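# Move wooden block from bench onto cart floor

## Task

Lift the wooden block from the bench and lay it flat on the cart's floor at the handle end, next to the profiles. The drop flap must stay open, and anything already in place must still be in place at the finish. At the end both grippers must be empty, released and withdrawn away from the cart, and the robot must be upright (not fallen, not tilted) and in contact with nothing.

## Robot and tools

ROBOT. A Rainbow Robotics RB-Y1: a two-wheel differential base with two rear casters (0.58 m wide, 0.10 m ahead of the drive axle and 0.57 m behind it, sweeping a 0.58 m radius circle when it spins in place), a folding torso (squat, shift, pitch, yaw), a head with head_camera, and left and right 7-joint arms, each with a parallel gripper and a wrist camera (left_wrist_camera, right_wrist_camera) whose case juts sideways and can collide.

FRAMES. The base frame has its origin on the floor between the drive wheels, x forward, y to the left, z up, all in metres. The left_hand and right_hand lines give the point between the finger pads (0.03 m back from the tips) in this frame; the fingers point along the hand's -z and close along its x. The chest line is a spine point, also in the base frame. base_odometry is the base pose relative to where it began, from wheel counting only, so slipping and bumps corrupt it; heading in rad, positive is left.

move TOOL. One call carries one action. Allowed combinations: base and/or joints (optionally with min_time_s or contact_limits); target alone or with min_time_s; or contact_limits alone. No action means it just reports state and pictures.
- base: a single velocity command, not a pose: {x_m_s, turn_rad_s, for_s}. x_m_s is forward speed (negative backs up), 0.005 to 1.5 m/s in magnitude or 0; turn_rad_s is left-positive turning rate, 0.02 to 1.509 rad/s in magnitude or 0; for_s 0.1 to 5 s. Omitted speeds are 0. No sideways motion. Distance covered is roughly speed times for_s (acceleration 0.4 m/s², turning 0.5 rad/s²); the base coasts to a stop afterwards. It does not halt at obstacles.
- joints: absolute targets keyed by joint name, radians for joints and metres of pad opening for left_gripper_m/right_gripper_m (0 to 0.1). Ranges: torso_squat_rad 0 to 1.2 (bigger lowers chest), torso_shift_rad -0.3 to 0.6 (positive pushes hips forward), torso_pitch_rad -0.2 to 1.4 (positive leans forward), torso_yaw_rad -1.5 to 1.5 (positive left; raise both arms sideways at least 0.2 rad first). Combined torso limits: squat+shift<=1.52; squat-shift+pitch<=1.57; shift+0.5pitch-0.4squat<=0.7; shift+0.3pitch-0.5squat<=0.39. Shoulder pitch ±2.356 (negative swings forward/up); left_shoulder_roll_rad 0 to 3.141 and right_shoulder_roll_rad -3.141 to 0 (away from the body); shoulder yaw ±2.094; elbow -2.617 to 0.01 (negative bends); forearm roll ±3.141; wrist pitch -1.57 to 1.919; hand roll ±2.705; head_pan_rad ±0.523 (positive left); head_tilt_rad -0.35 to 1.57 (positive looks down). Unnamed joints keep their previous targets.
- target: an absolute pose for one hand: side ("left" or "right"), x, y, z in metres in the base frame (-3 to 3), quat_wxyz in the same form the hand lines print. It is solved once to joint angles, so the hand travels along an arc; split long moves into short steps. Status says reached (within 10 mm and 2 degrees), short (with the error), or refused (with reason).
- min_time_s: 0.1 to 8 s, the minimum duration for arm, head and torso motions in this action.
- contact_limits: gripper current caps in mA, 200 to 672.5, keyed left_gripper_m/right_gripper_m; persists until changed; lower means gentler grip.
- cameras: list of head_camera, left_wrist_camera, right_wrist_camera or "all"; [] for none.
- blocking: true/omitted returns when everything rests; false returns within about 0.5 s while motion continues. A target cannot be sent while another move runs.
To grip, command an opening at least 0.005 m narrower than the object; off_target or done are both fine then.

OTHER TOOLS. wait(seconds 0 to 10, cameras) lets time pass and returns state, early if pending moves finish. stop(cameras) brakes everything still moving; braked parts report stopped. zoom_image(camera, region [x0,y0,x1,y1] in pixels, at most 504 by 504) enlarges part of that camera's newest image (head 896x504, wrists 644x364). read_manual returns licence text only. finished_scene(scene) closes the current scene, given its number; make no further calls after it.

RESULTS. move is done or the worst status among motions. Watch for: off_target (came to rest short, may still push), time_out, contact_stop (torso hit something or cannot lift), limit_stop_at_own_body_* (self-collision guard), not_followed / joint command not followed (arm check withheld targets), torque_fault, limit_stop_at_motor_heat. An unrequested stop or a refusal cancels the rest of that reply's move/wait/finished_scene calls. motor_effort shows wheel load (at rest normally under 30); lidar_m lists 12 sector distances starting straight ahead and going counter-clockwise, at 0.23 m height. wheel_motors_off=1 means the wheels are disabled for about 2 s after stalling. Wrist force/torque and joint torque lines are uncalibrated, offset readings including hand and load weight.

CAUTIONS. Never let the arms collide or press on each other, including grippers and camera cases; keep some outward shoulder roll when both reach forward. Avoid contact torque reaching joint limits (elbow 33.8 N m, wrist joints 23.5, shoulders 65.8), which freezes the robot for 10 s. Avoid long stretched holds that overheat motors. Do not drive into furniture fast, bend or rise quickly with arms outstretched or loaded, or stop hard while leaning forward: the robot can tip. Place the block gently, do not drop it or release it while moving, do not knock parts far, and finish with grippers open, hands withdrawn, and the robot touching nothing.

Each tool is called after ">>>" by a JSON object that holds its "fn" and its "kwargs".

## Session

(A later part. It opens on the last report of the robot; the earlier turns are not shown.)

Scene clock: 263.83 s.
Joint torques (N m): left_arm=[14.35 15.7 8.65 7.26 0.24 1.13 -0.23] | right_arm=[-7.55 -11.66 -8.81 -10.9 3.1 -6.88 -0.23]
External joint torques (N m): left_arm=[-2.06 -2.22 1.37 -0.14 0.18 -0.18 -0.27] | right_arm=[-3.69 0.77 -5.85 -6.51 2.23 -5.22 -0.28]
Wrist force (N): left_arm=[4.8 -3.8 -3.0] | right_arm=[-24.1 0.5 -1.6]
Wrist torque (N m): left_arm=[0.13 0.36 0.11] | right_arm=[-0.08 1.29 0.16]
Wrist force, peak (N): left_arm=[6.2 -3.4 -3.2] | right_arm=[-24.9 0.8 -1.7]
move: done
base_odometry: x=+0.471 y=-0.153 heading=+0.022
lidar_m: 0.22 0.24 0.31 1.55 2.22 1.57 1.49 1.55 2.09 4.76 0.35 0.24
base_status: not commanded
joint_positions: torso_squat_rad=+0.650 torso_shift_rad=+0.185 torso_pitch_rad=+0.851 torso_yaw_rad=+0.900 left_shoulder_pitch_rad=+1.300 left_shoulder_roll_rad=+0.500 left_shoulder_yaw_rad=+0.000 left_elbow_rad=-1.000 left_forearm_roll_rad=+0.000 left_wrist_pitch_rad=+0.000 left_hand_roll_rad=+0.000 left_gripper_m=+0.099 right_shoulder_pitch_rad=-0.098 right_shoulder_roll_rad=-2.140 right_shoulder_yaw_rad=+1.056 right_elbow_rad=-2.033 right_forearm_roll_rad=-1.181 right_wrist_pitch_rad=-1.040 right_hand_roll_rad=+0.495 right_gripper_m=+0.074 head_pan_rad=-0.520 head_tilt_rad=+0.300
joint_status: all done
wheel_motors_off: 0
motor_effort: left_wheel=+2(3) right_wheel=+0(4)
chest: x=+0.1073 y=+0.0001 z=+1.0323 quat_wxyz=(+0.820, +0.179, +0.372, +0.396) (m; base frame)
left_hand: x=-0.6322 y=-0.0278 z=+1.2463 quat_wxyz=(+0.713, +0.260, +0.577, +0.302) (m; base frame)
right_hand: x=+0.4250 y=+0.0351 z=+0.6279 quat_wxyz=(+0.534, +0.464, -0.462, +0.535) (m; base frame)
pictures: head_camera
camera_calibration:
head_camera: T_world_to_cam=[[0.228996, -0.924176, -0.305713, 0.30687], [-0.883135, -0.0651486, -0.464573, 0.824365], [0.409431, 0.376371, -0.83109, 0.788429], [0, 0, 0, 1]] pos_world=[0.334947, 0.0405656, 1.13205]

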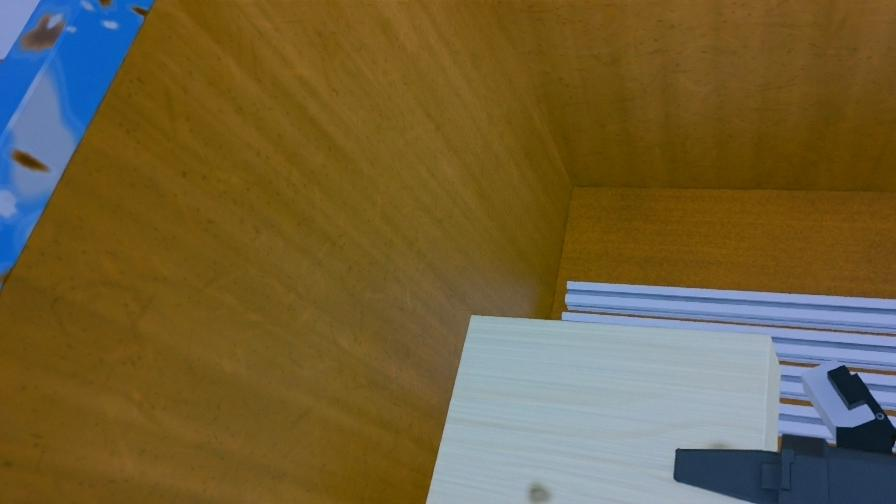

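>>> {"fn": "move", "kwargs": {"joints": {"torso_squat_rad":1.0,"torso_shift_rad":0.28}, "min_time_s": 4, "cameras": ["head_camera"]}}

Scene clock: 269.17 s.
Joint torques (N m): left_arm=[14.78 15.58 8.71 7.16 0.32 1.07 -0.2] | right_arm=[-8.12 -12.17 -9.14 -10.97 3.04 -6.96 -0.08]
External joint torques (N m): left_arm=[-1.63 -2.34 1.43 -0.23 0.26 -0.23 -0.25] | right_arm=[-4.26 0.27 -6.18 -6.58 2.18 -5.29 -0.13]
Wrist force (N): left_arm=[5.8 -4.3 -3.2] | right_arm=[-24.2 0.1 -2.1]
Wrist torque (N m): left_arm=[0.12 0.51 0.12] | right_arm=[-0.09 1.31 0.17]
Wrist force, peak (N): left_arm=[5.8 -4.3 -3.2] | right_arm=[-24.6 1.0 -1.9]
move: done
base_odometry: x=+0.471 y=-0.153 heading=+0.022
lidar_m: 0.22 0.25 0.32 1.57 2.22 1.58 1.49 1.57 2.07 4.76 0.34 0.23
base_status: not commanded
joint_positions: torso_squat_rad=+1.000 torso_shift_rad=+0.280 torso_pitch_rad=+0.850 torso_yaw_rad=+0.900 left_shoulder_pitch_rad=+1.300 left_shoulder_roll_rad=+0.500 left_shoulder_yaw_rad=+0.000 left_elbow_rad=-1.000 left_forearm_roll_rad=+0.000 left_wrist_pitch_rad=+0.000 left_hand_roll_rad=+0.000 left_gripper_m=+0.099 right_shoulder_pitch_rad=-0.098 right_shoulder_roll_rad=-2.140 right_shoulder_yaw_rad=+1.056 right_elbow_rad=-2.033 right_forearm_roll_rad=-1.181 right_wrist_pitch_rad=-1.040 right_hand_roll_rad=+0.495 right_gripper_m=+0.074 head_pan_rad=-0.520 head_tilt_rad=+0.300
joint_status: all done
wheel_motors_off: 0
motor_effort: left_wheel=+2(3) right_wheel=-1(3)
chest: x=+0.1091 y=+0.0001 z=+0.8482 quat_wxyz=(+0.820, +0.179, +0.371, +0.396) (m; base frame)
left_hand: x=-0.6306 y=-0.0278 z=+1.0617 quat_wxyz=(+0.714, +0.260, +0.576, +0.302) (m; base frame)
right_hand: x=+0.4271 y=+0.0351 z=+0.4441 quat_wxyz=(+0.534, +0.464, -0.462, +0.535) (m; base frame)
pictures: head_camera
camera_calibration:
head_camera: T_world_to_cam=[[0.22923, -0.924173, -0.305547, 0.249907], [-0.882794, -0.0651571, -0.46522, 0.741011], [0.410035, 0.376377, -0.83079, 0.634401], [0, 0, 0, 1]] pos_world=[0.336747, 0.0404656, 0.948146]

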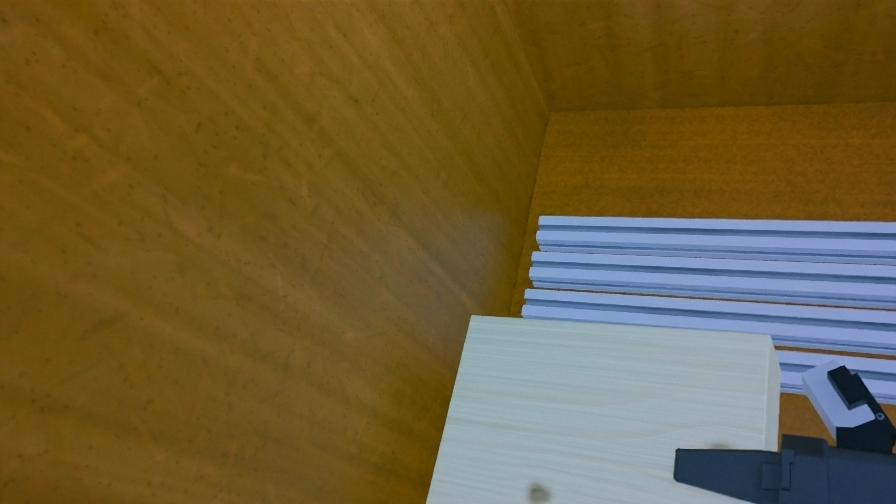

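>>> {"fn": "move", "kwargs": {"target": {"side":"right","x":0.425,"y":0.035,"z":0.372,"quat_wxyz":[0.5337,0.4639,-0.4639,0.5337]}, "min_time_s": 2.5, "cameras": ["head_camera"]}}

Scene clock: 273.53 s.
Joint torques (N m): left_arm=[14.41 15.84 8.36 7.12 0.32 1.04 -0.15] | right_arm=[-5.96 -6.22 -5.56 -11.67 3.76 -5.49 -0.29]
External joint torques (N m): left_arm=[-2 -2.07 1.08 -0.27 0.25 -0.26 -0.2] | right_arm=[-3.13 5.49 -2.43 -7.61 3.13 -3.7 -0.33]
Wrist force (N): left_arm=[5.2 -3.5 -2.7] | right_arm=[-18.4 -10.6 -0.4]
Wrist torque (N m): left_arm=[0.04 0.46 0.12] | right_arm=[0.33 1.52 0.07]
Wrist force, peak (N): left_arm=[6.1 -3.5 -2.7] | right_arm=[-24.6 1.1 -2.1]
move: done
base_odometry: x=+0.471 y=-0.153 heading=+0.022
lidar_m: 0.22 0.23 0.32 1.53 2.22 1.58 1.50 1.56 2.09 4.77 0.35 0.23
base_status: not commanded
joint_positions: torso_squat_rad=+1.000 torso_shift_rad=+0.280 torso_pitch_rad=+0.850 torso_yaw_rad=+0.900 left_shoulder_pitch_rad=+1.300 left_shoulder_roll_rad=+0.500 left_shoulder_yaw_rad=+0.000 left_elbow_rad=-1.000 left_forearm_roll_rad=+0.000 left_wrist_pitch_rad=+0.000 left_hand_roll_rad=+0.000 left_gripper_m=+0.099 right_shoulder_pitch_rad=-0.109 right_shoulder_roll_rad=-1.862 right_shoulder_yaw_rad=+0.992 right_elbow_rad=-1.701 right_forearm_roll_rad=-0.984 right_wrist_pitch_rad=-0.984 right_hand_roll_rad=+0.338 right_gripper_m=+0.074 head_pan_rad=-0.520 head_tilt_rad=+0.300
joint_status: all done
wheel_motors_off: 0
motor_effort: left_wheel=+2(3) right_wheel=-2(3)
chest: x=+0.1091 y=+0.0001 z=+0.8482 quat_wxyz=(+0.820, +0.179, +0.371, +0.396) (m; base frame)
left_hand: x=-0.6306 y=-0.0278 z=+1.0617 quat_wxyz=(+0.714, +0.260, +0.576, +0.302) (m; base frame)
right_hand: x=+0.4253 y=+0.0341 z=+0.3710 quat_wxyz=(+0.535, +0.462, -0.463, +0.535) (m; base frame)
right_hand_status: reached (checked arc, planned for 2.5 s): 1 mm and 0.4 deg off.
pictures: head_camera
camera_calibration:
head_camera: T_world_to_cam=[[0.22923, -0.924173, -0.305547, 0.24993], [-0.882794, -0.0651571, -0.46522, 0.740922], [0.410035, 0.376377, -0.83079, 0.634442], [0, 0, 0, 1]] pos_world=[0.336647, 0.0404656, 0.948146]

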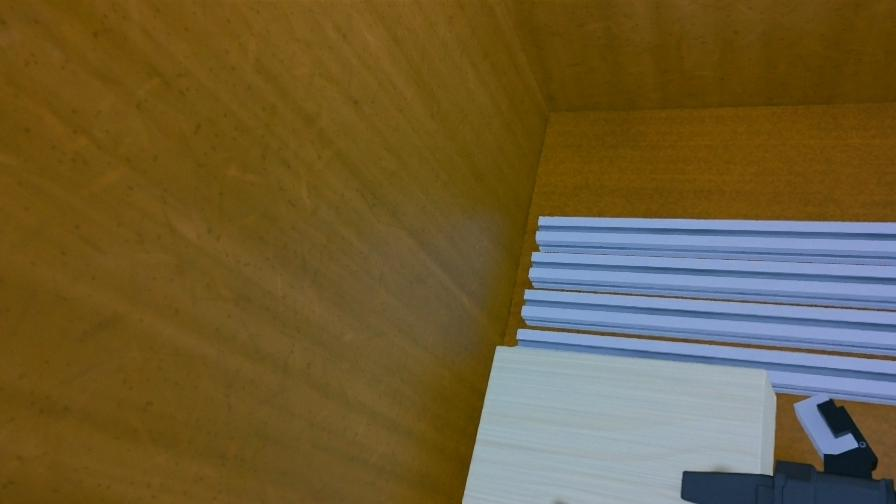

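>>> {"fn": "move", "kwargs": {"target": {"side":"right","x":0.428,"y":0.035,"z":0.39,"quat_wxyz":[0.5337,0.4639,-0.4639,0.5337]}, "min_time_s": 1.5}}

>>> {"fn": "move", "kwargs": {"target": {"side":"right","x":0.44,"y":0.035,"z":0.375,"quat_wxyz":[0.5337,0.4639,-0.4639,0.5337]}, "min_time_s": 1.5, "cameras": ["head_camera","right_wrist_camera"]}}

Scene clock: 277.73 s.
Joint torques (N m): left_arm=[14.6 15.96 8.5 7.23 0.31 1.03 -0.22] | right_arm=[-6.12 -12.65 -6.02 -11.34 1.94 -7.51 0.07]
External joint torques (N m): left_arm=[-1.81 -1.96 1.23 -0.16 0.24 -0.27 -0.27] | right_arm=[-2.99 -0.69 -2.86 -7.22 1.26 -5.75 0.02]
Wrist force (N): left_arm=[5.5 -4.1 -2.9] | right_arm=[-23.9 0.9 -2.3]
Wrist torque (N m): left_arm=[0.13 0.43 0.13] | right_arm=[-0.20 1.35 0.18]
Wrist force, peak (N): left_arm=[5.7 -4.2 -2.9] | right_arm=[-26.1 -3.3 -2.2]
move: done
base_odometry: x=+0.471 y=-0.153 heading=+0.022
lidar_m: 0.21 0.24 0.33 1.56 2.22 1.58 1.50 1.57 2.08 4.79 0.35 0.24
base_status: not commanded
joint_positions: torso_squat_rad=+1.000 torso_shift_rad=+0.280 torso_pitch_rad=+0.850 torso_yaw_rad=+0.900 left_shoulder_pitch_rad=+1.300 left_shoulder_roll_rad=+0.500 left_shoulder_yaw_rad=+0.000 left_elbow_rad=-1.000 left_forearm_roll_rad=+0.000 left_wrist_pitch_rad=+0.000 left_hand_roll_rad=+0.000 left_gripper_m=+0.099 right_shoulder_pitch_rad=-0.096 right_shoulder_roll_rad=-1.932 right_shoulder_yaw_rad=+0.998 right_elbow_rad=-1.782 right_forearm_roll_rad=-1.036 right_wrist_pitch_rad=-0.995 right_hand_roll_rad=+0.374 right_gripper_m=+0.074 head_pan_rad=-0.520 head_tilt_rad=+0.300
joint_status: all done
wheel_motors_off: 0
motor_effort: left_wheel=+2(2) right_wheel=+0(5)
chest: x=+0.1091 y=+0.0001 z=+0.8482 quat_wxyz=(+0.820, +0.179, +0.371, +0.396) (m; base frame)
left_hand: x=-0.6306 y=-0.0278 z=+1.0617 quat_wxyz=(+0.714, +0.260, +0.576, +0.302) (m; base frame)
right_hand: x=+0.4279 y=+0.0344 z=+0.3889 quat_wxyz=(+0.534, +0.463, -0.463, +0.535) (m; base frame)
right_hand_status: reached (checked arc, planned for 1.5 s): 1 mm and 0.2 deg off.
pictures: none

Scene clock: 279.57 s.
Joint torques (N m): left_arm=[14.76 15.51 8.81 7.32 0.32 1.01 -0.18] | right_arm=[-10.3 -9.87 -10.24 -9.27 1.79 -7.32 -0.64]
External joint torques (N m): left_arm=[-1.65 -2.41 1.53 -0.07 0.25 -0.29 -0.23] | right_arm=[-7.12 2.32 -6.84 -5.51 1.24 -5.51 -0.69]
Wrist force (N): left_arm=[5.1 -3.1 -3.1] | right_arm=[-24.7 1.5 -2.5]
Wrist torque (N m): left_arm=[-0.03 0.43 0.13] | right_arm=[-0.12 1.28 0.34]
Wrist force, peak (N): left_arm=[5.6 -3.7 -3.6] | right_arm=[-24.7 1.5 -2.5]
move: done
base_odometry: x=+0.471 y=-0.153 heading=+0.022
lidar_m: 0.22 0.23 0.31 1.56 2.21 1.59 1.50 1.55 2.08 4.77 0.34 0.24
base_status: not commanded
joint_positions: torso_squat_rad=+1.000 torso_shift_rad=+0.280 torso_pitch_rad=+0.850 torso_yaw_rad=+0.900 left_shoulder_pitch_rad=+1.300 left_shoulder_roll_rad=+0.500 left_shoulder_yaw_rad=+0.000 left_elbow_rad=-1.000 left_forearm_roll_rad=+0.000 left_wrist_pitch_rad=+0.000 left_hand_roll_rad=+0.000 left_gripper_m=+0.099 right_shoulder_pitch_rad=-0.116 right_shoulder_roll_rad=-1.884 right_shoulder_yaw_rad=+0.977 right_elbow_rad=-1.683 right_forearm_roll_rad=-0.969 right_wrist_pitch_rad=-0.986 right_hand_roll_rad=+0.286 right_gripper_m=+0.074 head_pan_rad=-0.520 head_tilt_rad=+0.300
joint_status: all done
wheel_motors_off: 0
motor_effort: left_wheel=+1(2) right_wheel=-2(4)
chest: x=+0.1091 y=+0.0001 z=+0.8482 quat_wxyz=(+0.820, +0.179, +0.371, +0.396) (m; base frame)
left_hand: x=-0.6306 y=-0.0278 z=+1.0617 quat_wxyz=(+0.714, +0.260, +0.576, +0.302) (m; base frame)
right_hand: x=+0.4394 y=+0.0339 z=+0.3736 quat_wxyz=(+0.535, +0.463, -0.462, +0.535) (m; base frame)
right_hand_status: reached (checked arc, planned for 1.5 s): 2 mm and 0.3 deg off.
pictures: head_camera, right_wrist_camera
camera_calibration:
head_camera: T_world_to_cam=[[0.22923, -0.924173, -0.305547, 0.24993], [-0.882794, -0.0651571, -0.46522, 0.740922], [0.410035, 0.376377, -0.83079, 0.634442], [0, 0, 0, 1]] pos_world=[0.336647, 0.0404656, 0.948146]
right_wrist_camera: T_world_to_cam=[[0.0284409, -0.118595, -0.992535, 0.361156], [-0.860853, -0.50758, 0.0359818, 0.409094], [-0.508058, 0.853404, -0.116529, 0.310076], [0, 0, 0, 1]] pos_world=[0.499435, -0.01414, 0.379873]

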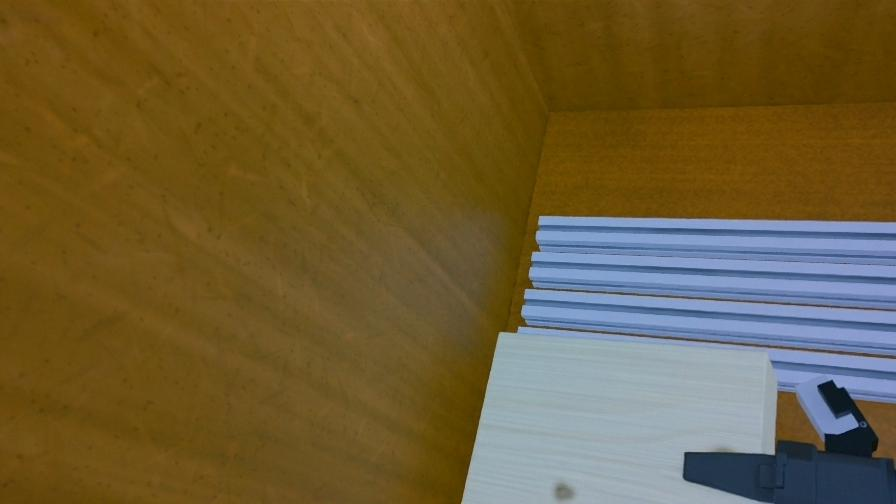

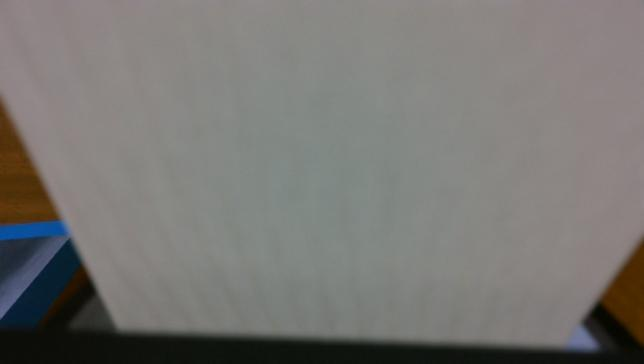

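>>> {"fn": "move", "kwargs": {"target": {"side":"right","x":0.438,"y":0.035,"z":0.362,"quat_wxyz":[0.5337,0.4639,-0.4639,0.5337]}, "min_time_s": 1, "cameras": ["head_camera"]}}

>>> {"fn": "zoom_image", "kwargs": {"camera": "head_camera", "region": [460, 300, 896, 504]}}

Scene clock: 282.63 s.
Joint torques (N m): left_arm=[14.59 15.75 8.41 7.31 0.29 1.06 -0.18] | right_arm=[-9.77 -9.91 -9.91 -9.32 1.7 -7.58 -0.54]
External joint torques (N m): left_arm=[-1.82 -2.17 1.13 -0.08 0.22 -0.25 -0.22] | right_arm=[-6.81 2.07 -6.54 -5.59 1.19 -5.76 -0.59]
Wrist force (N): left_arm=[4.9 -3.5 -2.1] | right_arm=[-23.8 0.6 -2.9]
Wrist torque (N m): left_arm=[0.03 0.40 0.17] | right_arm=[-0.16 1.34 0.34]
Wrist force, peak (N): left_arm=[6.1 -3.4 -3.1] | right_arm=[-24.7 0.8 -3.1]
move: done
base_odometry: x=+0.471 y=-0.153 heading=+0.022
lidar_m: 0.22 0.23 0.31 1.56 2.22 1.58 1.50 1.56 2.08 4.78 0.35 0.24
base_status: not commanded
joint_positions: torso_squat_rad=+1.000 torso_shift_rad=+0.280 torso_pitch_rad=+0.850 torso_yaw_rad=+0.900 left_shoulder_pitch_rad=+1.300 left_shoulder_roll_rad=+0.500 left_shoulder_yaw_rad=+0.000 left_elbow_rad=-1.000 left_forearm_roll_rad=+0.000 left_wrist_pitch_rad=+0.000 left_hand_roll_rad=+0.000 left_gripper_m=+0.099 right_shoulder_pitch_rad=-0.125 right_shoulder_roll_rad=-1.834 right_shoulder_yaw_rad=+0.973 right_elbow_rad=-1.626 right_forearm_roll_rad=-0.932 right_wrist_pitch_rad=-0.980 right_hand_roll_rad=+0.262 right_gripper_m=+0.074 head_pan_rad=-0.520 head_tilt_rad=+0.300
joint_status: all done
wheel_motors_off: 0
motor_effort: left_wheel=+1(2) right_wheel=-2(4)
chest: x=+0.1091 y=+0.0001 z=+0.8482 quat_wxyz=(+0.820, +0.179, +0.371, +0.396) (m; base frame)
left_hand: x=-0.6306 y=-0.0278 z=+1.0617 quat_wxyz=(+0.714, +0.260, +0.576, +0.302) (m; base frame)
right_hand: x=+0.4371 y=+0.0336 z=+0.3610 quat_wxyz=(+0.536, +0.461, -0.462, +0.535) (m; base frame)
right_hand_status: reached (checked arc, planned for 1.0 s): 2 mm and 0.5 deg off.
pictures: head_camera
camera_calibration:
head_camera: T_world_to_cam=[[0.22923, -0.924173, -0.305547, 0.24993], [-0.882794, -0.0651571, -0.46522, 0.740922], [0.410035, 0.376377, -0.83079, 0.634442], [0, 0, 0, 1]] pos_world=[0.336647, 0.0404656, 0.948146]

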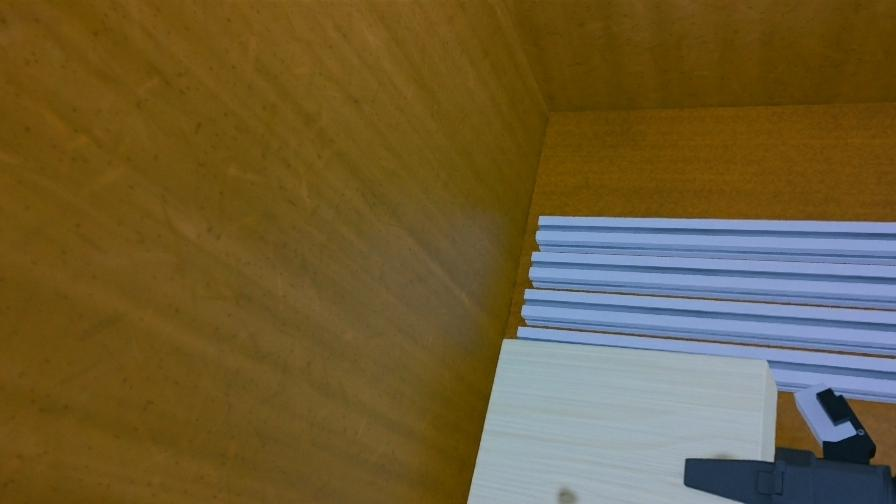

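Scaled by 1.156 from the camera's 896x504 image, which has a finer 1280x720 frame.

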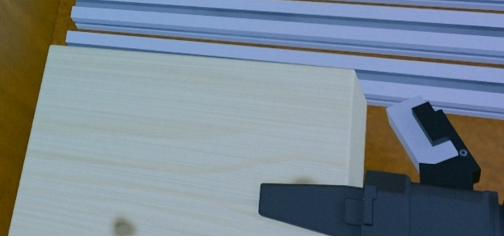

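>>> {"fn": "move", "kwargs": {"target": {"side":"right","x":0.438,"y":0.034,"z":0.352,"quat_wxyz":[0.5337,0.4639,-0.4639,0.5337]}, "min_time_s": 1}}

>>> {"fn": "move", "kwargs": {"target": {"side":"right","x":0.438,"y":0.034,"z":0.344,"quat_wxyz":[0.5337,0.4639,-0.4639,0.5337]}, "min_time_s": 1}}

Scene clock: 285.43 s.
Joint torques (N m): left_arm=[14.47 15.84 8.45 7.22 0.29 1.18 -0.1] | right_arm=[-7.05 -10.51 -7.2 -5.91 1.71 -3.75 0.52]
External joint torques (N m): left_arm=[-1.94 -2.08 1.17 -0.17 0.22 -0.13 -0.15] | right_arm=[-4.21 1.36 -3.85 -2.28 1.25 -1.91 0.47]
Wrist force (N): left_arm=[5.3 -3.9 -2.7] | right_arm=[-15.3 -0.5 2.4]
Wrist torque (N m): left_arm=[0.08 0.44 0.11] | right_arm=[-0.05 -0.34 -0.69]
Wrist force, peak (N): left_arm=[6.2 -3.5 -3.0] | right_arm=[-24.7 0.6 -2.6]
move: done
base_odometry: x=+0.471 y=-0.153 heading=+0.022
lidar_m: 0.21 0.24 0.33 1.55 2.22 1.58 1.50 1.56 2.08 4.77 0.33 0.24
base_status: not commanded
joint_positions: torso_squat_rad=+1.000 torso_shift_rad=+0.280 torso_pitch_rad=+0.850 torso_yaw_rad=+0.900 left_shoulder_pitch_rad=+1.300 left_shoulder_roll_rad=+0.500 left_shoulder_yaw_rad=+0.000 left_elbow_rad=-1.000 left_forearm_roll_rad=+0.000 left_wrist_pitch_rad=+0.000 left_hand_roll_rad=+0.000 left_gripper_m=+0.099 right_shoulder_pitch_rad=-0.137 right_shoulder_roll_rad=-1.795 right_shoulder_yaw_rad=+0.970 right_elbow_rad=-1.571 right_forearm_roll_rad=-0.893 right_wrist_pitch_rad=-0.983 right_hand_roll_rad=+0.229 right_gripper_m=+0.074 head_pan_rad=-0.520 head_tilt_rad=+0.300
joint_status: all done
wheel_motors_off: 0
motor_effort: left_wheel=+1(2) right_wheel=-2(4)
chest: x=+0.1091 y=+0.0001 z=+0.8482 quat_wxyz=(+0.820, +0.179, +0.371, +0.396) (m; base frame)
left_hand: x=-0.6306 y=-0.0278 z=+1.0617 quat_wxyz=(+0.714, +0.260, +0.576, +0.302) (m; base frame)
right_hand: x=+0.4373 y=+0.0331 z=+0.3515 quat_wxyz=(+0.536, +0.462, -0.462, +0.535) (m; base frame)
right_hand_status: reached (checked arc, planned for 1.0 s): 1 mm and 0.4 deg off.
pictures: none

Scene clock: 286.77 s.
Joint torques (N m): left_arm=[14.51 15.46 8.53 7.26 0.26 1.03 -0.21] | right_arm=[-2.33 -10.74 -2.95 0.96 1.75 3.82 1.89]
External joint torques (N m): left_arm=[-1.9 -2.46 1.25 -0.13 0.19 -0.27 -0.26] | right_arm=[0.46 1.04 0.43 4.53 1.32 5.67 1.84]
Wrist force (N): left_arm=[5.0 -3.4 -2.5] | right_arm=[1.5 -3.8 9.9]
Wrist torque (N m): left_arm=[0.10 0.37 0.13] | right_arm=[0.01 -3.76 -2.13]
Wrist force, peak (N): left_arm=[6.3 -3.9 -2.7] | right_arm=[-17.0 -0.7 1.6]
move: done
base_odometry: x=+0.471 y=-0.153 heading=+0.022
lidar_m: 0.22 0.23 0.33 1.55 2.20 1.58 1.50 1.56 2.09 4.77 0.34 0.24
base_status: not commanded
joint_positions: torso_squat_rad=+1.000 torso_shift_rad=+0.280 torso_pitch_rad=+0.850 torso_yaw_rad=+0.900 left_shoulder_pitch_rad=+1.300 left_shoulder_roll_rad=+0.500 left_shoulder_yaw_rad=+0.000 left_elbow_rad=-1.000 left_forearm_roll_rad=+0.000 left_wrist_pitch_rad=+0.000 left_hand_roll_rad=+0.000 left_gripper_m=+0.099 right_shoulder_pitch_rad=-0.152 right_shoulder_roll_rad=-1.761 right_shoulder_yaw_rad=+0.968 right_elbow_rad=-1.526 right_forearm_roll_rad=-0.859 right_wrist_pitch_rad=-0.987 right_hand_roll_rad=+0.200 right_gripper_m=+0.074 head_pan_rad=-0.520 head_tilt_rad=+0.300
joint_status: all done
wheel_motors_off: 0
motor_effort: left_wheel=+0(2) right_wheel=-3(3)
chest: x=+0.1090 y=+0.0000 z=+0.8483 quat_wxyz=(+0.820, +0.179, +0.371, +0.396) (m; base frame)
left_hand: x=-0.6307 y=-0.0278 z=+1.0615 quat_wxyz=(+0.714, +0.260, +0.576, +0.302) (m; base frame)
right_hand: x=+0.4378 y=+0.0342 z=+0.3449 quat_wxyz=(+0.534, +0.464, -0.464, +0.533) (m; base frame)
right_hand_status: reached (checked arc, planned for 1.0 s): 1 mm and 0.1 deg off.
pictures: none

>>> {"fn": "move", "kwargs": {"joints": {"right_gripper_m":0.081}}}

>>> {"fn": "move", "kwargs": {"joints": {"right_gripper_m":0.088}, "cameras": ["head_camera","right_wrist_camera"]}}

Scene clock: 292.67 s.
Joint torques (N m): left_arm=[14.6 15.52 8.44 7.31 0.37 1.03 -0.24] | right_arm=[-3.16 -10.86 -3.72 -4.34 0.8 -3.56 0.38]
External joint torques (N m): left_arm=[-1.81 -2.4 1.17 -0.07 0.3 -0.27 -0.29] | right_arm=[-0.38 0.91 -0.35 -0.78 0.38 -1.69 0.33]
Wrist force (N): left_arm=[5.6 -3.7 -2.2] | right_arm=[-14.2 1.6 -3.2]
Wrist torque (N m): left_arm=[0.04 0.46 0.11] | right_arm=[-0.11 -0.56 -0.27]
Wrist force, peak (N): left_arm=[6.1 -4.2 -3.2] | right_arm=[-15.6 1.6 -1.8]
move: done
base_odometry: x=+0.471 y=-0.153 heading=+0.022
lidar_m: 0.23 0.23 0.31 1.57 2.20 1.58 1.50 1.56 2.08 4.77 0.35 0.23
base_status: not commanded
joint_positions: torso_squat_rad=+1.000 torso_shift_rad=+0.280 torso_pitch_rad=+0.850 torso_yaw_rad=+0.900 left_shoulder_pitch_rad=+1.300 left_shoulder_roll_rad=+0.500 left_shoulder_yaw_rad=+0.000 left_elbow_rad=-1.000 left_forearm_roll_rad=+0.000 left_wrist_pitch_rad=+0.000 left_hand_roll_rad=+0.000 left_gripper_m=+0.099 right_shoulder_pitch_rad=-0.152 right_shoulder_roll_rad=-1.761 right_shoulder_yaw_rad=+0.968 right_elbow_rad=-1.524 right_forearm_roll_rad=-0.858 right_wrist_pitch_rad=-0.985 right_hand_roll_rad=+0.201 right_gripper_m=+0.081 head_pan_rad=-0.520 head_tilt_rad=+0.300
joint_status: all done
wheel_motors_off: 0
motor_effort: left_wheel=+1(4) right_wheel=-1(4)
chest: x=+0.1090 y=+0.0000 z=+0.8482 quat_wxyz=(+0.820, +0.179, +0.371, +0.396) (m; base frame)
left_hand: x=-0.6307 y=-0.0278 z=+1.0616 quat_wxyz=(+0.714, +0.260, +0.576, +0.302) (m; base frame)
right_hand: x=+0.4378 y=+0.0339 z=+0.3441 quat_wxyz=(+0.535, +0.463, -0.463, +0.534) (m; base frame)
pictures: none

Scene clock: 293.20 s.
Joint torques (N m): left_arm=[14.38 15.8 8.51 7.08 0.27 1.17 -0.27] | right_arm=[-2.97 -11.65 -3.67 -4.4 0.79 -3.42 0.34]
External joint torques (N m): left_arm=[-2.03 -2.12 1.23 -0.31 0.2 -0.14 -0.32] | right_arm=[-0.18 0.13 -0.29 -0.84 0.37 -1.57 0.29]
Wrist force (N): left_arm=[4.8 -3.9 -2.4] | right_arm=[-14.2 2.2 -3.8]
Wrist torque (N m): left_arm=[0.10 0.40 0.13] | right_arm=[-0.20 -0.63 -0.28]
Wrist force, peak (N): left_arm=[6.1 -3.4 -2.4] | right_arm=[-14.7 1.6 -5.1]
move: done
base_odometry: x=+0.471 y=-0.153 heading=+0.022
lidar_m: 0.23 0.24 0.32 1.56 2.21 1.57 1.50 1.57 2.09 4.78 0.35 0.24
base_status: not commanded
joint_positions: torso_squat_rad=+1.000 torso_shift_rad=+0.280 torso_pitch_rad=+0.850 torso_yaw_rad=+0.900 left_shoulder_pitch_rad=+1.300 left_shoulder_roll_rad=+0.500 left_shoulder_yaw_rad=+0.000 left_elbow_rad=-1.000 left_forearm_roll_rad=+0.000 left_wrist_pitch_rad=+0.000 left_hand_roll_rad=+0.000 left_gripper_m=+0.099 right_shoulder_pitch_rad=-0.152 right_shoulder_roll_rad=-1.761 right_shoulder_yaw_rad=+0.968 right_elbow_rad=-1.524 right_forearm_roll_rad=-0.858 right_wrist_pitch_rad=-0.985 right_hand_roll_rad=+0.201 right_gripper_m=+0.088 head_pan_rad=-0.520 head_tilt_rad=+0.300
joint_status: all done
wheel_motors_off: 0
motor_effort: left_wheel=+1(2) right_wheel=-2(3)
chest: x=+0.1090 y=+0.0000 z=+0.8482 quat_wxyz=(+0.820, +0.179, +0.371, +0.396) (m; base frame)
left_hand: x=-0.6307 y=-0.0278 z=+1.0616 quat_wxyz=(+0.714, +0.260, +0.576, +0.302) (m; base frame)
right_hand: x=+0.4378 y=+0.0339 z=+0.3440 quat_wxyz=(+0.535, +0.463, -0.463, +0.534) (m; base frame)
pictures: head_camera, right_wrist_camera
camera_calibration:
head_camera: T_world_to_cam=[[0.229236, -0.924138, -0.305648, 0.250054], [-0.882745, -0.0650672, -0.465325, 0.741048], [0.410136, 0.376478, -0.830694, 0.634396], [0, 0, 0, 1]] pos_world=[0.336646, 0.0404656, 0.948245]
right_wrist_camera: T_world_to_cam=[[0.0289376, -0.116379, -0.992783, 0.331598], [-0.861993, -0.505768, 0.0341636, 0.409805], [-0.506094, 0.854783, -0.114954, 0.304277], [0, 0, 0, 1]] pos_world=[0.497646, -0.0142335, 0.350182]

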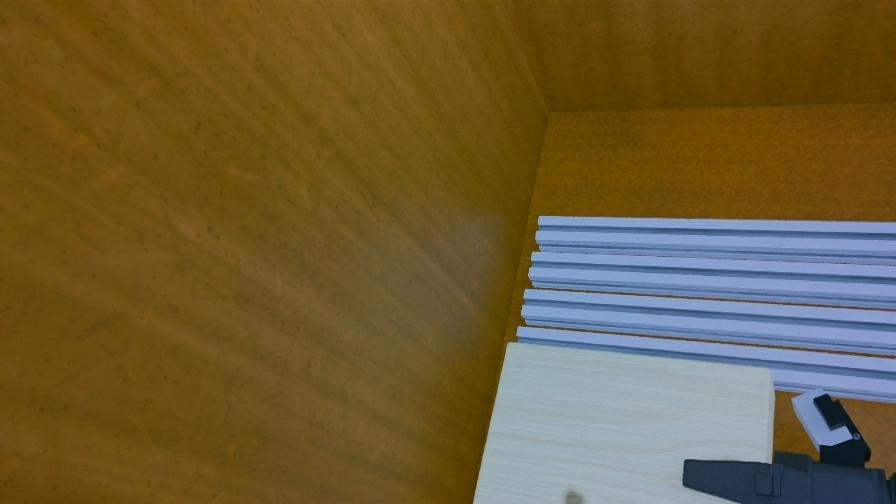

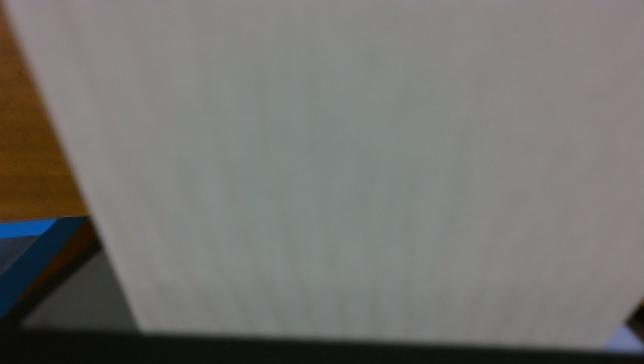

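>>> {"fn": "move", "kwargs": {"target": {"side":"right","x":0.439,"y":-0.015,"z":0.349,"quat_wxyz":[0.5337,0.4639,-0.4639,0.5337]}, "min_time_s": 2}}

>>> {"fn": "move", "kwargs": {"target": {"side":"right","x":0.439,"y":-0.08,"z":0.353,"quat_wxyz":[0.5337,0.4639,-0.4639,0.5337]}, "min_time_s": 2, "cameras": ["head_camera","right_wrist_camera"]}}

Scene clock: 297.13 s.
Joint torques (N m): left_arm=[14.31 15.5 8.51 7.21 0.21 1.09 -0.16] | right_arm=[-0.71 -14.94 -1.91 -2.77 0.24 -3.91 0.56]
External joint torques (N m): left_arm=[-2.1 -2.42 1.23 -0.18 0.14 -0.22 -0.21] | right_arm=[1.02 -2.55 0.38 -0.22 -0.19 -2.06 0.51]
Wrist force (N): left_arm=[5.4 -3.7 -3.1] | right_arm=[-13.9 1.9 -4.9]
Wrist torque (N m): left_arm=[0.07 0.45 0.15] | right_arm=[-0.15 -0.44 -0.30]
Wrist force, peak (N): left_arm=[6.1 -4.2 -3.2] | right_arm=[-15.0 1.2 -4.7]
move: done
base_odometry: x=+0.471 y=-0.153 heading=+0.022
lidar_m: 0.22 0.24 0.33 1.54 2.22 1.56 1.50 1.56 2.08 4.78 0.33 0.24
base_status: not commanded
joint_positions: torso_squat_rad=+1.000 torso_shift_rad=+0.280 torso_pitch_rad=+0.850 torso_yaw_rad=+0.900 left_shoulder_pitch_rad=+1.300 left_shoulder_roll_rad=+0.500 left_shoulder_yaw_rad=+0.000 left_elbow_rad=-1.000 left_forearm_roll_rad=+0.000 left_wrist_pitch_rad=+0.000 left_hand_roll_rad=+0.000 left_gripper_m=+0.099 right_shoulder_pitch_rad=-0.054 right_shoulder_roll_rad=-1.831 right_shoulder_yaw_rad=+1.017 right_elbow_rad=-1.486 right_forearm_roll_rad=-0.901 right_wrist_pitch_rad=-1.166 right_hand_roll_rad=+0.214 right_gripper_m=+0.088 head_pan_rad=-0.520 head_tilt_rad=+0.300
joint_status: all done
wheel_motors_off: 0
motor_effort: left_wheel=+2(3) right_wheel=-1(4)
chest: x=+0.1090 y=+0.0000 z=+0.8482 quat_wxyz=(+0.820, +0.179, +0.371, +0.396) (m; base frame)
left_hand: x=-0.6307 y=-0.0279 z=+1.0616 quat_wxyz=(+0.714, +0.260, +0.576, +0.302) (m; base frame)
right_hand: x=+0.4390 y=-0.0146 z=+0.3489 quat_wxyz=(+0.534, +0.464, -0.464, +0.534) (m; base frame)
right_hand_status: reached (checked arc, planned for 2.0 s): 0 mm and 0.0 deg off.
pictures: none

Scene clock: 299.47 s.
Joint torques (N m): left_arm=[14.28 15.77 8.72 7.21 0.31 0.99 -0.1] | right_arm=[1.22 -15.38 0.11 -0.97 0.27 -4.04 0.52]
External joint torques (N m): left_arm=[-2.13 -2.15 1.44 -0.18 0.24 -0.31 -0.15] | right_arm=[1.41 -2.78 0.79 0.27 -0.13 -2.19 0.47]
Wrist force (N): left_arm=[5.4 -3.4 -2.7] | right_arm=[-14.4 1.5 -4.3]
Wrist torque (N m): left_arm=[0.05 0.43 0.14] | right_arm=[-0.11 -0.31 -0.25]
Wrist force, peak (N): left_arm=[6.0 -3.2 -3.8] | right_arm=[-15.0 1.7 -4.7]
move: done
base_odometry: x=+0.471 y=-0.153 heading=+0.022
lidar_m: 0.22 0.23 0.33 1.57 2.22 1.57 1.49 1.56 2.07 4.78 0.34 0.24
base_status: not commanded
joint_positions: torso_squat_rad=+1.000 torso_shift_rad=+0.280 torso_pitch_rad=+0.850 torso_yaw_rad=+0.900 left_shoulder_pitch_rad=+1.300 left_shoulder_roll_rad=+0.500 left_shoulder_yaw_rad=+0.000 left_elbow_rad=-1.000 left_forearm_roll_rad=+0.000 left_wrist_pitch_rad=+0.000 left_hand_roll_rad=+0.000 left_gripper_m=+0.099 right_shoulder_pitch_rad=+0.058 right_shoulder_roll_rad=-1.867 right_shoulder_yaw_rad=+1.098 right_elbow_rad=-1.377 right_forearm_roll_rad=-0.939 right_wrist_pitch_rad=-1.402 right_hand_roll_rad=+0.214 right_gripper_m=+0.088 head_pan_rad=-0.520 head_tilt_rad=+0.300
joint_status: all done
wheel_motors_off: 0
motor_effort: left_wheel=+1(3) right_wheel=-3(4)
chest: x=+0.1090 y=+0.0000 z=+0.8482 quat_wxyz=(+0.820, +0.179, +0.371, +0.396) (m; base frame)
left_hand: x=-0.6307 y=-0.0279 z=+1.0616 quat_wxyz=(+0.714, +0.260, +0.576, +0.302) (m; base frame)
right_hand: x=+0.4389 y=-0.0796 z=+0.3529 quat_wxyz=(+0.534, +0.464, -0.464, +0.534) (m; base frame)
right_hand_status: reached (checked arc, planned for 2.0 s): 0 mm and 0.1 deg off.
pictures: head_camera, right_wrist_camera
camera_calibration:
head_camera: T_world_to_cam=[[0.229272, -0.924103, -0.305725, 0.250113], [-0.882743, -0.0650631, -0.46533, 0.741052], [0.410122, 0.376563, -0.830663, 0.634368], [0, 0, 0, 1]] pos_world=[0.336647, 0.0404655, 0.948245]
right_wrist_camera: T_world_to_cam=[[0.0289779, -0.114552, -0.992994, 0.327399], [-0.861358, -0.506904, 0.0333402, 0.353018], [-0.507172, 0.854357, -0.11336, 0.402731], [0, 0, 0, 1]] pos_world=[0.498841, -0.127625, 0.358989]

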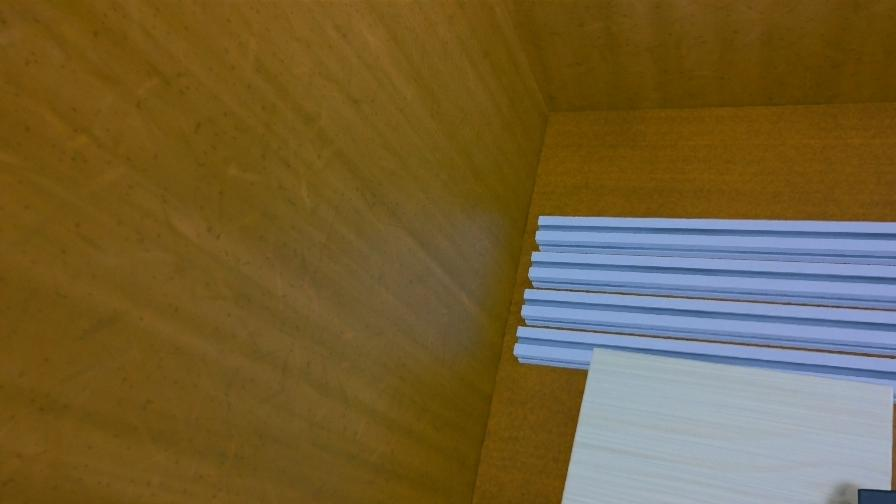

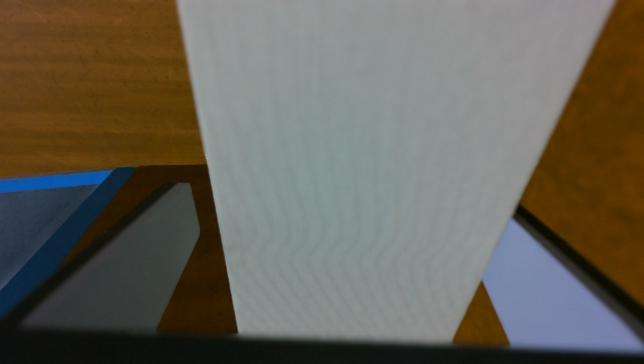

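>>> {"fn": "move", "kwargs": {"target": {"side":"right","x":0.439,"y":-0.11,"z":0.35,"quat_wxyz":[0.5337,0.4639,-0.4639,0.5337]}, "min_time_s": 1.5}}

>>> {"fn": "move", "kwargs": {"target": {"side":"right","x":0.439,"y":-0.15,"z":0.354,"quat_wxyz":[0.5337,0.4639,-0.4639,0.5337]}, "min_time_s": 1.5, "cameras": ["head_camera","right_wrist_camera"]}}

Scene clock: 303.13 s.
Joint torques (N m): left_arm=[14.32 15.81 8.47 7.11 0.29 1.08 -0.2] | right_arm=[2.29 -12.2 0.92 -0.24 0.67 -4.05 -0.21]
External joint torques (N m): left_arm=[-2.1 -2.11 1.19 -0.27 0.23 -0.23 -0.24] | right_arm=[1.58 0.33 1 0.3 0.34 -2.19 -0.26]
Wrist force (N): left_arm=[4.7 -4.0 -2.3] | right_arm=[-14.2 0.7 -3.6]
Wrist torque (N m): left_arm=[0.11 0.35 0.11] | right_arm=[-0.08 -0.29 -0.04]
Wrist force, peak (N): left_arm=[6.0 -3.6 -3.3] | right_arm=[-14.7 1.2 -4.6]
move: done
base_odometry: x=+0.471 y=-0.153 heading=+0.022
lidar_m: 0.22 0.24 0.33 1.55 2.23 1.58 1.49 1.54 2.08 4.78 0.34 0.23
base_status: not commanded
joint_positions: torso_squat_rad=+1.000 torso_shift_rad=+0.280 torso_pitch_rad=+0.850 torso_yaw_rad=+0.900 left_shoulder_pitch_rad=+1.300 left_shoulder_roll_rad=+0.500 left_shoulder_yaw_rad=+0.000 left_elbow_rad=-1.000 left_forearm_roll_rad=+0.000 left_wrist_pitch_rad=+0.000 left_hand_roll_rad=+0.000 left_gripper_m=+0.099 right_shoulder_pitch_rad=+0.094 right_shoulder_roll_rad=-1.839 right_shoulder_yaw_rad=+1.128 right_elbow_rad=-1.269 right_forearm_roll_rad=-0.938 right_wrist_pitch_rad=-1.507 right_hand_roll_rad=+0.186 right_gripper_m=+0.088 head_pan_rad=-0.520 head_tilt_rad=+0.300
joint_status: all done
wheel_motors_off: 0
motor_effort: left_wheel=+1(2) right_wheel=-2(4)
chest: x=+0.1090 y=+0.0001 z=+0.8482 quat_wxyz=(+0.820, +0.179, +0.371, +0.396) (m; base frame)
left_hand: x=-0.6307 y=-0.0279 z=+1.0616 quat_wxyz=(+0.714, +0.260, +0.576, +0.302) (m; base frame)
right_hand: x=+0.4391 y=-0.1098 z=+0.3500 quat_wxyz=(+0.534, +0.464, -0.464, +0.534) (m; base frame)
right_hand_status: reached (checked arc, planned for 1.5 s): 0 mm and 0.0 deg off.
pictures: none

Scene clock: 304.97 s.
Joint torques (N m): left_arm=[14.67 15.27 8.62 7.31 0.27 1.09 -0.1] | right_arm=[3.76 -3.52 -2.09 1.14 0.24 -2.22 -0.17]
External joint torques (N m): left_arm=[-1.74 -2.65 1.34 -0.08 0.2 -0.21 -0.15] | right_arm=[1.24 1.76 -2.1 0.83 0.07 -0.35 -0.22]
Wrist force (N): left_arm=[5.1 -3.1 -2.8] | right_arm=[-6.0 0.8 0.4]
Wrist torque (N m): left_arm=[0.02 0.43 0.14] | right_arm=[-0.19 -0.26 0.06]
Wrist force, peak (N): left_arm=[5.5 -3.8 -3.7] | right_arm=[-14.9 2.2 -4.7]
move: done
base_odometry: x=+0.471 y=-0.153 heading=+0.022
lidar_m: 0.22 0.23 0.33 1.55 2.20 1.57 1.50 1.57 2.06 4.77 0.35 0.24
base_status: not commanded
joint_positions: torso_squat_rad=+1.000 torso_shift_rad=+0.280 torso_pitch_rad=+0.850 torso_yaw_rad=+0.900 left_shoulder_pitch_rad=+1.300 left_shoulder_roll_rad=+0.500 left_shoulder_yaw_rad=+0.000 left_elbow_rad=-1.000 left_forearm_roll_rad=+0.000 left_wrist_pitch_rad=+0.000 left_hand_roll_rad=+0.000 left_gripper_m=+0.099 right_shoulder_pitch_rad=+0.669 right_shoulder_roll_rad=-1.759 right_shoulder_yaw_rad=+0.521 right_elbow_rad=-1.154 right_forearm_roll_rad=-0.828 right_wrist_pitch_rad=-1.570 right_hand_roll_rad=+0.108 right_gripper_m=+0.088 head_pan_rad=-0.520 head_tilt_rad=+0.300
joint_status: all done
wheel_motors_off: 0
motor_effort: left_wheel=+1(2) right_wheel=-3(4)
chest: x=+0.1090 y=+0.0001 z=+0.8483 quat_wxyz=(+0.820, +0.179, +0.371, +0.396) (m; base frame)
left_hand: x=-0.6307 y=-0.0279 z=+1.0616 quat_wxyz=(+0.714, +0.260, +0.576, +0.302) (m; base frame)
right_hand: x=+0.4390 y=-0.1502 z=+0.3538 quat_wxyz=(+0.535, +0.462, -0.463, +0.535) (m; base frame)
right_hand_status: reached (checked arc, planned for 1.5 s): 0 mm and 0.4 deg off.
pictures: head_camera, right_wrist_camera
camera_calibration:
head_camera: T_world_to_cam=[[0.2293, -0.924101, -0.305711, 0.250112], [-0.882735, -0.0650923, -0.46534, 0.740972], [0.410122, 0.376564, -0.830662, 0.634408], [0, 0, 0, 1]] pos_world=[0.336547, 0.0404654, 0.948245]
right_wrist_camera: T_world_to_cam=[[0.0298968, -0.119982, -0.992326, 0.318691], [-0.861867, -0.505911, 0.0352036, 0.317002], [-0.506252, 0.8542, -0.118534, 0.464715], [0, 0, 0, 1]] pos_world=[0.498949, -0.198347, 0.36017]

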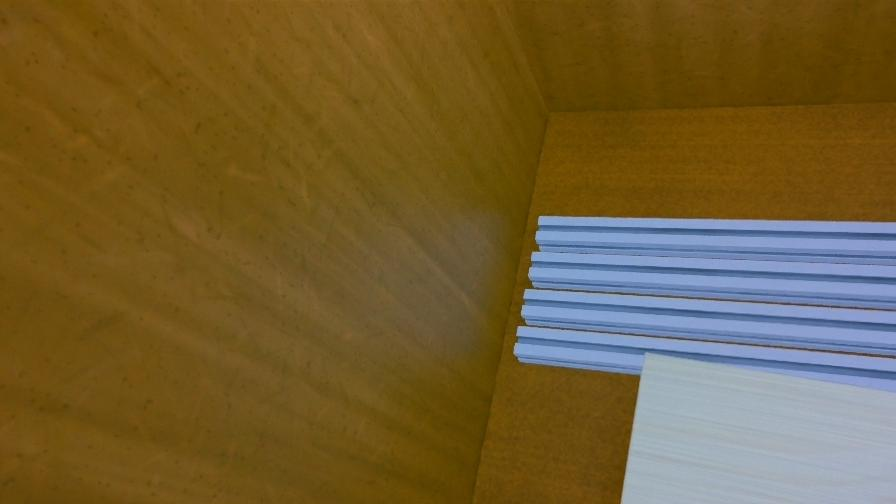

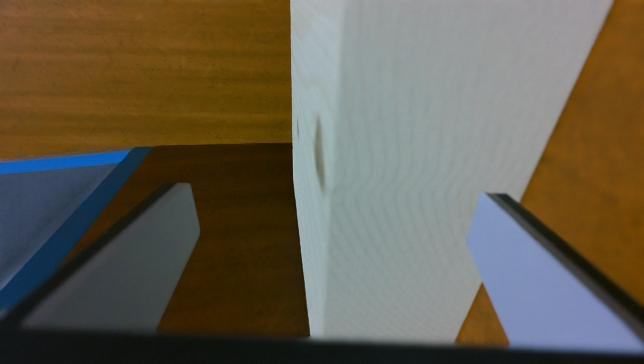

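>>> {"fn": "move", "kwargs": {"target": {"side":"right","x":0.435,"y":-0.185,"z":0.37,"quat_wxyz":[0.5792,0.4056,-0.4056,0.5792]}, "min_time_s": 1.5, "cameras": ["head_camera","right_wrist_camera"]}}

Scene clock: 309.63 s.
Joint torques (N m): left_arm=[14.57 15.76 8.84 7.22 0.34 1.05 -0.23] | right_arm=[4.87 14.72 -1.18 -0.27 0.38 -1.84 0.16]
External joint torques (N m): left_arm=[-1.85 -2.16 1.56 -0.17 0.27 -0.26 -0.28] | right_arm=[1.22 2.63 -1.45 -0.34 0.16 -0.05 0.11]
Wrist force (N): left_arm=[4.8 -3.3 -2.9] | right_arm=[-6.0 1.1 -0.7]
Wrist torque (N m): left_arm=[0.05 0.37 0.15] | right_arm=[-0.18 -0.25 -0.13]
Wrist force, peak (N): left_arm=[5.6 -4.4 -3.5] | right_arm=[-6.4 0.7 0.9]
move: done
base_odometry: x=+0.471 y=-0.153 heading=+0.022
lidar_m: 0.22 0.24 0.32 1.55 2.21 1.57 1.49 1.56 2.09 4.77 0.33 0.23
base_status: not commanded
joint_positions: torso_squat_rad=+1.000 torso_shift_rad=+0.280 torso_pitch_rad=+0.850 torso_yaw_rad=+0.900 left_shoulder_pitch_rad=+1.300 left_shoulder_roll_rad=+0.500 left_shoulder_yaw_rad=+0.000 left_elbow_rad=-1.000 left_forearm_roll_rad=+0.000 left_wrist_pitch_rad=+0.000 left_hand_roll_rad=+0.000 left_gripper_m=+0.099 right_shoulder_pitch_rad=+1.753 right_shoulder_roll_rad=-1.648 right_shoulder_yaw_rad=-0.560 right_elbow_rad=-1.414 right_forearm_roll_rad=-0.764 right_wrist_pitch_rad=-1.353 right_hand_roll_rad=+0.143 right_gripper_m=+0.088 head_pan_rad=-0.520 head_tilt_rad=+0.300
joint_status: all done
wheel_motors_off: 0
motor_effort: left_wheel=+2(3) right_wheel=-2(4)
chest: x=+0.1090 y=+0.0001 z=+0.8483 quat_wxyz=(+0.820, +0.179, +0.371, +0.396) (m; base frame)
left_hand: x=-0.6307 y=-0.0279 z=+1.0616 quat_wxyz=(+0.714, +0.260, +0.576, +0.302) (m; base frame)
right_hand: x=+0.4351 y=-0.1849 z=+0.3700 quat_wxyz=(+0.579, +0.406, -0.406, +0.579) (m; base frame)
right_hand_status: reached (checked arc, planned for 1.5 s): 0 mm and 0.1 deg off.
pictures: head_camera, right_wrist_camera
camera_calibration:
head_camera: T_world_to_cam=[[0.229253, -0.924144, -0.305614, 0.250039], [-0.882702, -0.0650619, -0.465408, 0.741024], [0.410221, 0.376463, -0.830659, 0.634376], [0, 0, 0, 1]] pos_world=[0.336546, 0.0404657, 0.948245]
right_wrist_camera: T_world_to_cam=[[0.0297006, -0.314725, -0.948718, 0.278676], [-0.86129, -0.489715, 0.135493, 0.261171], [-0.507245, 0.813097, -0.285615, 0.548997], [0, 0, 0, 1]] pos_world=[0.495143, -0.230782, 0.3858]

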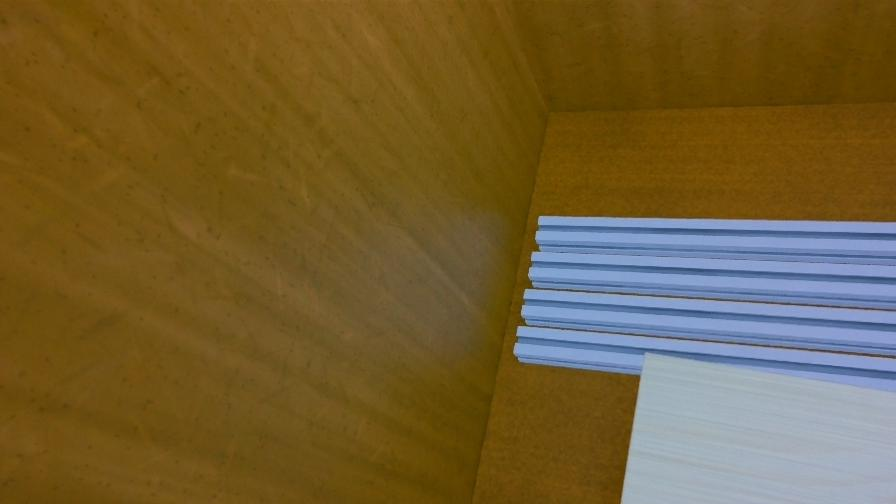

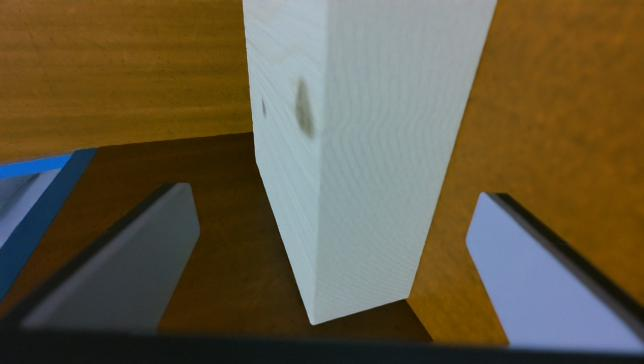

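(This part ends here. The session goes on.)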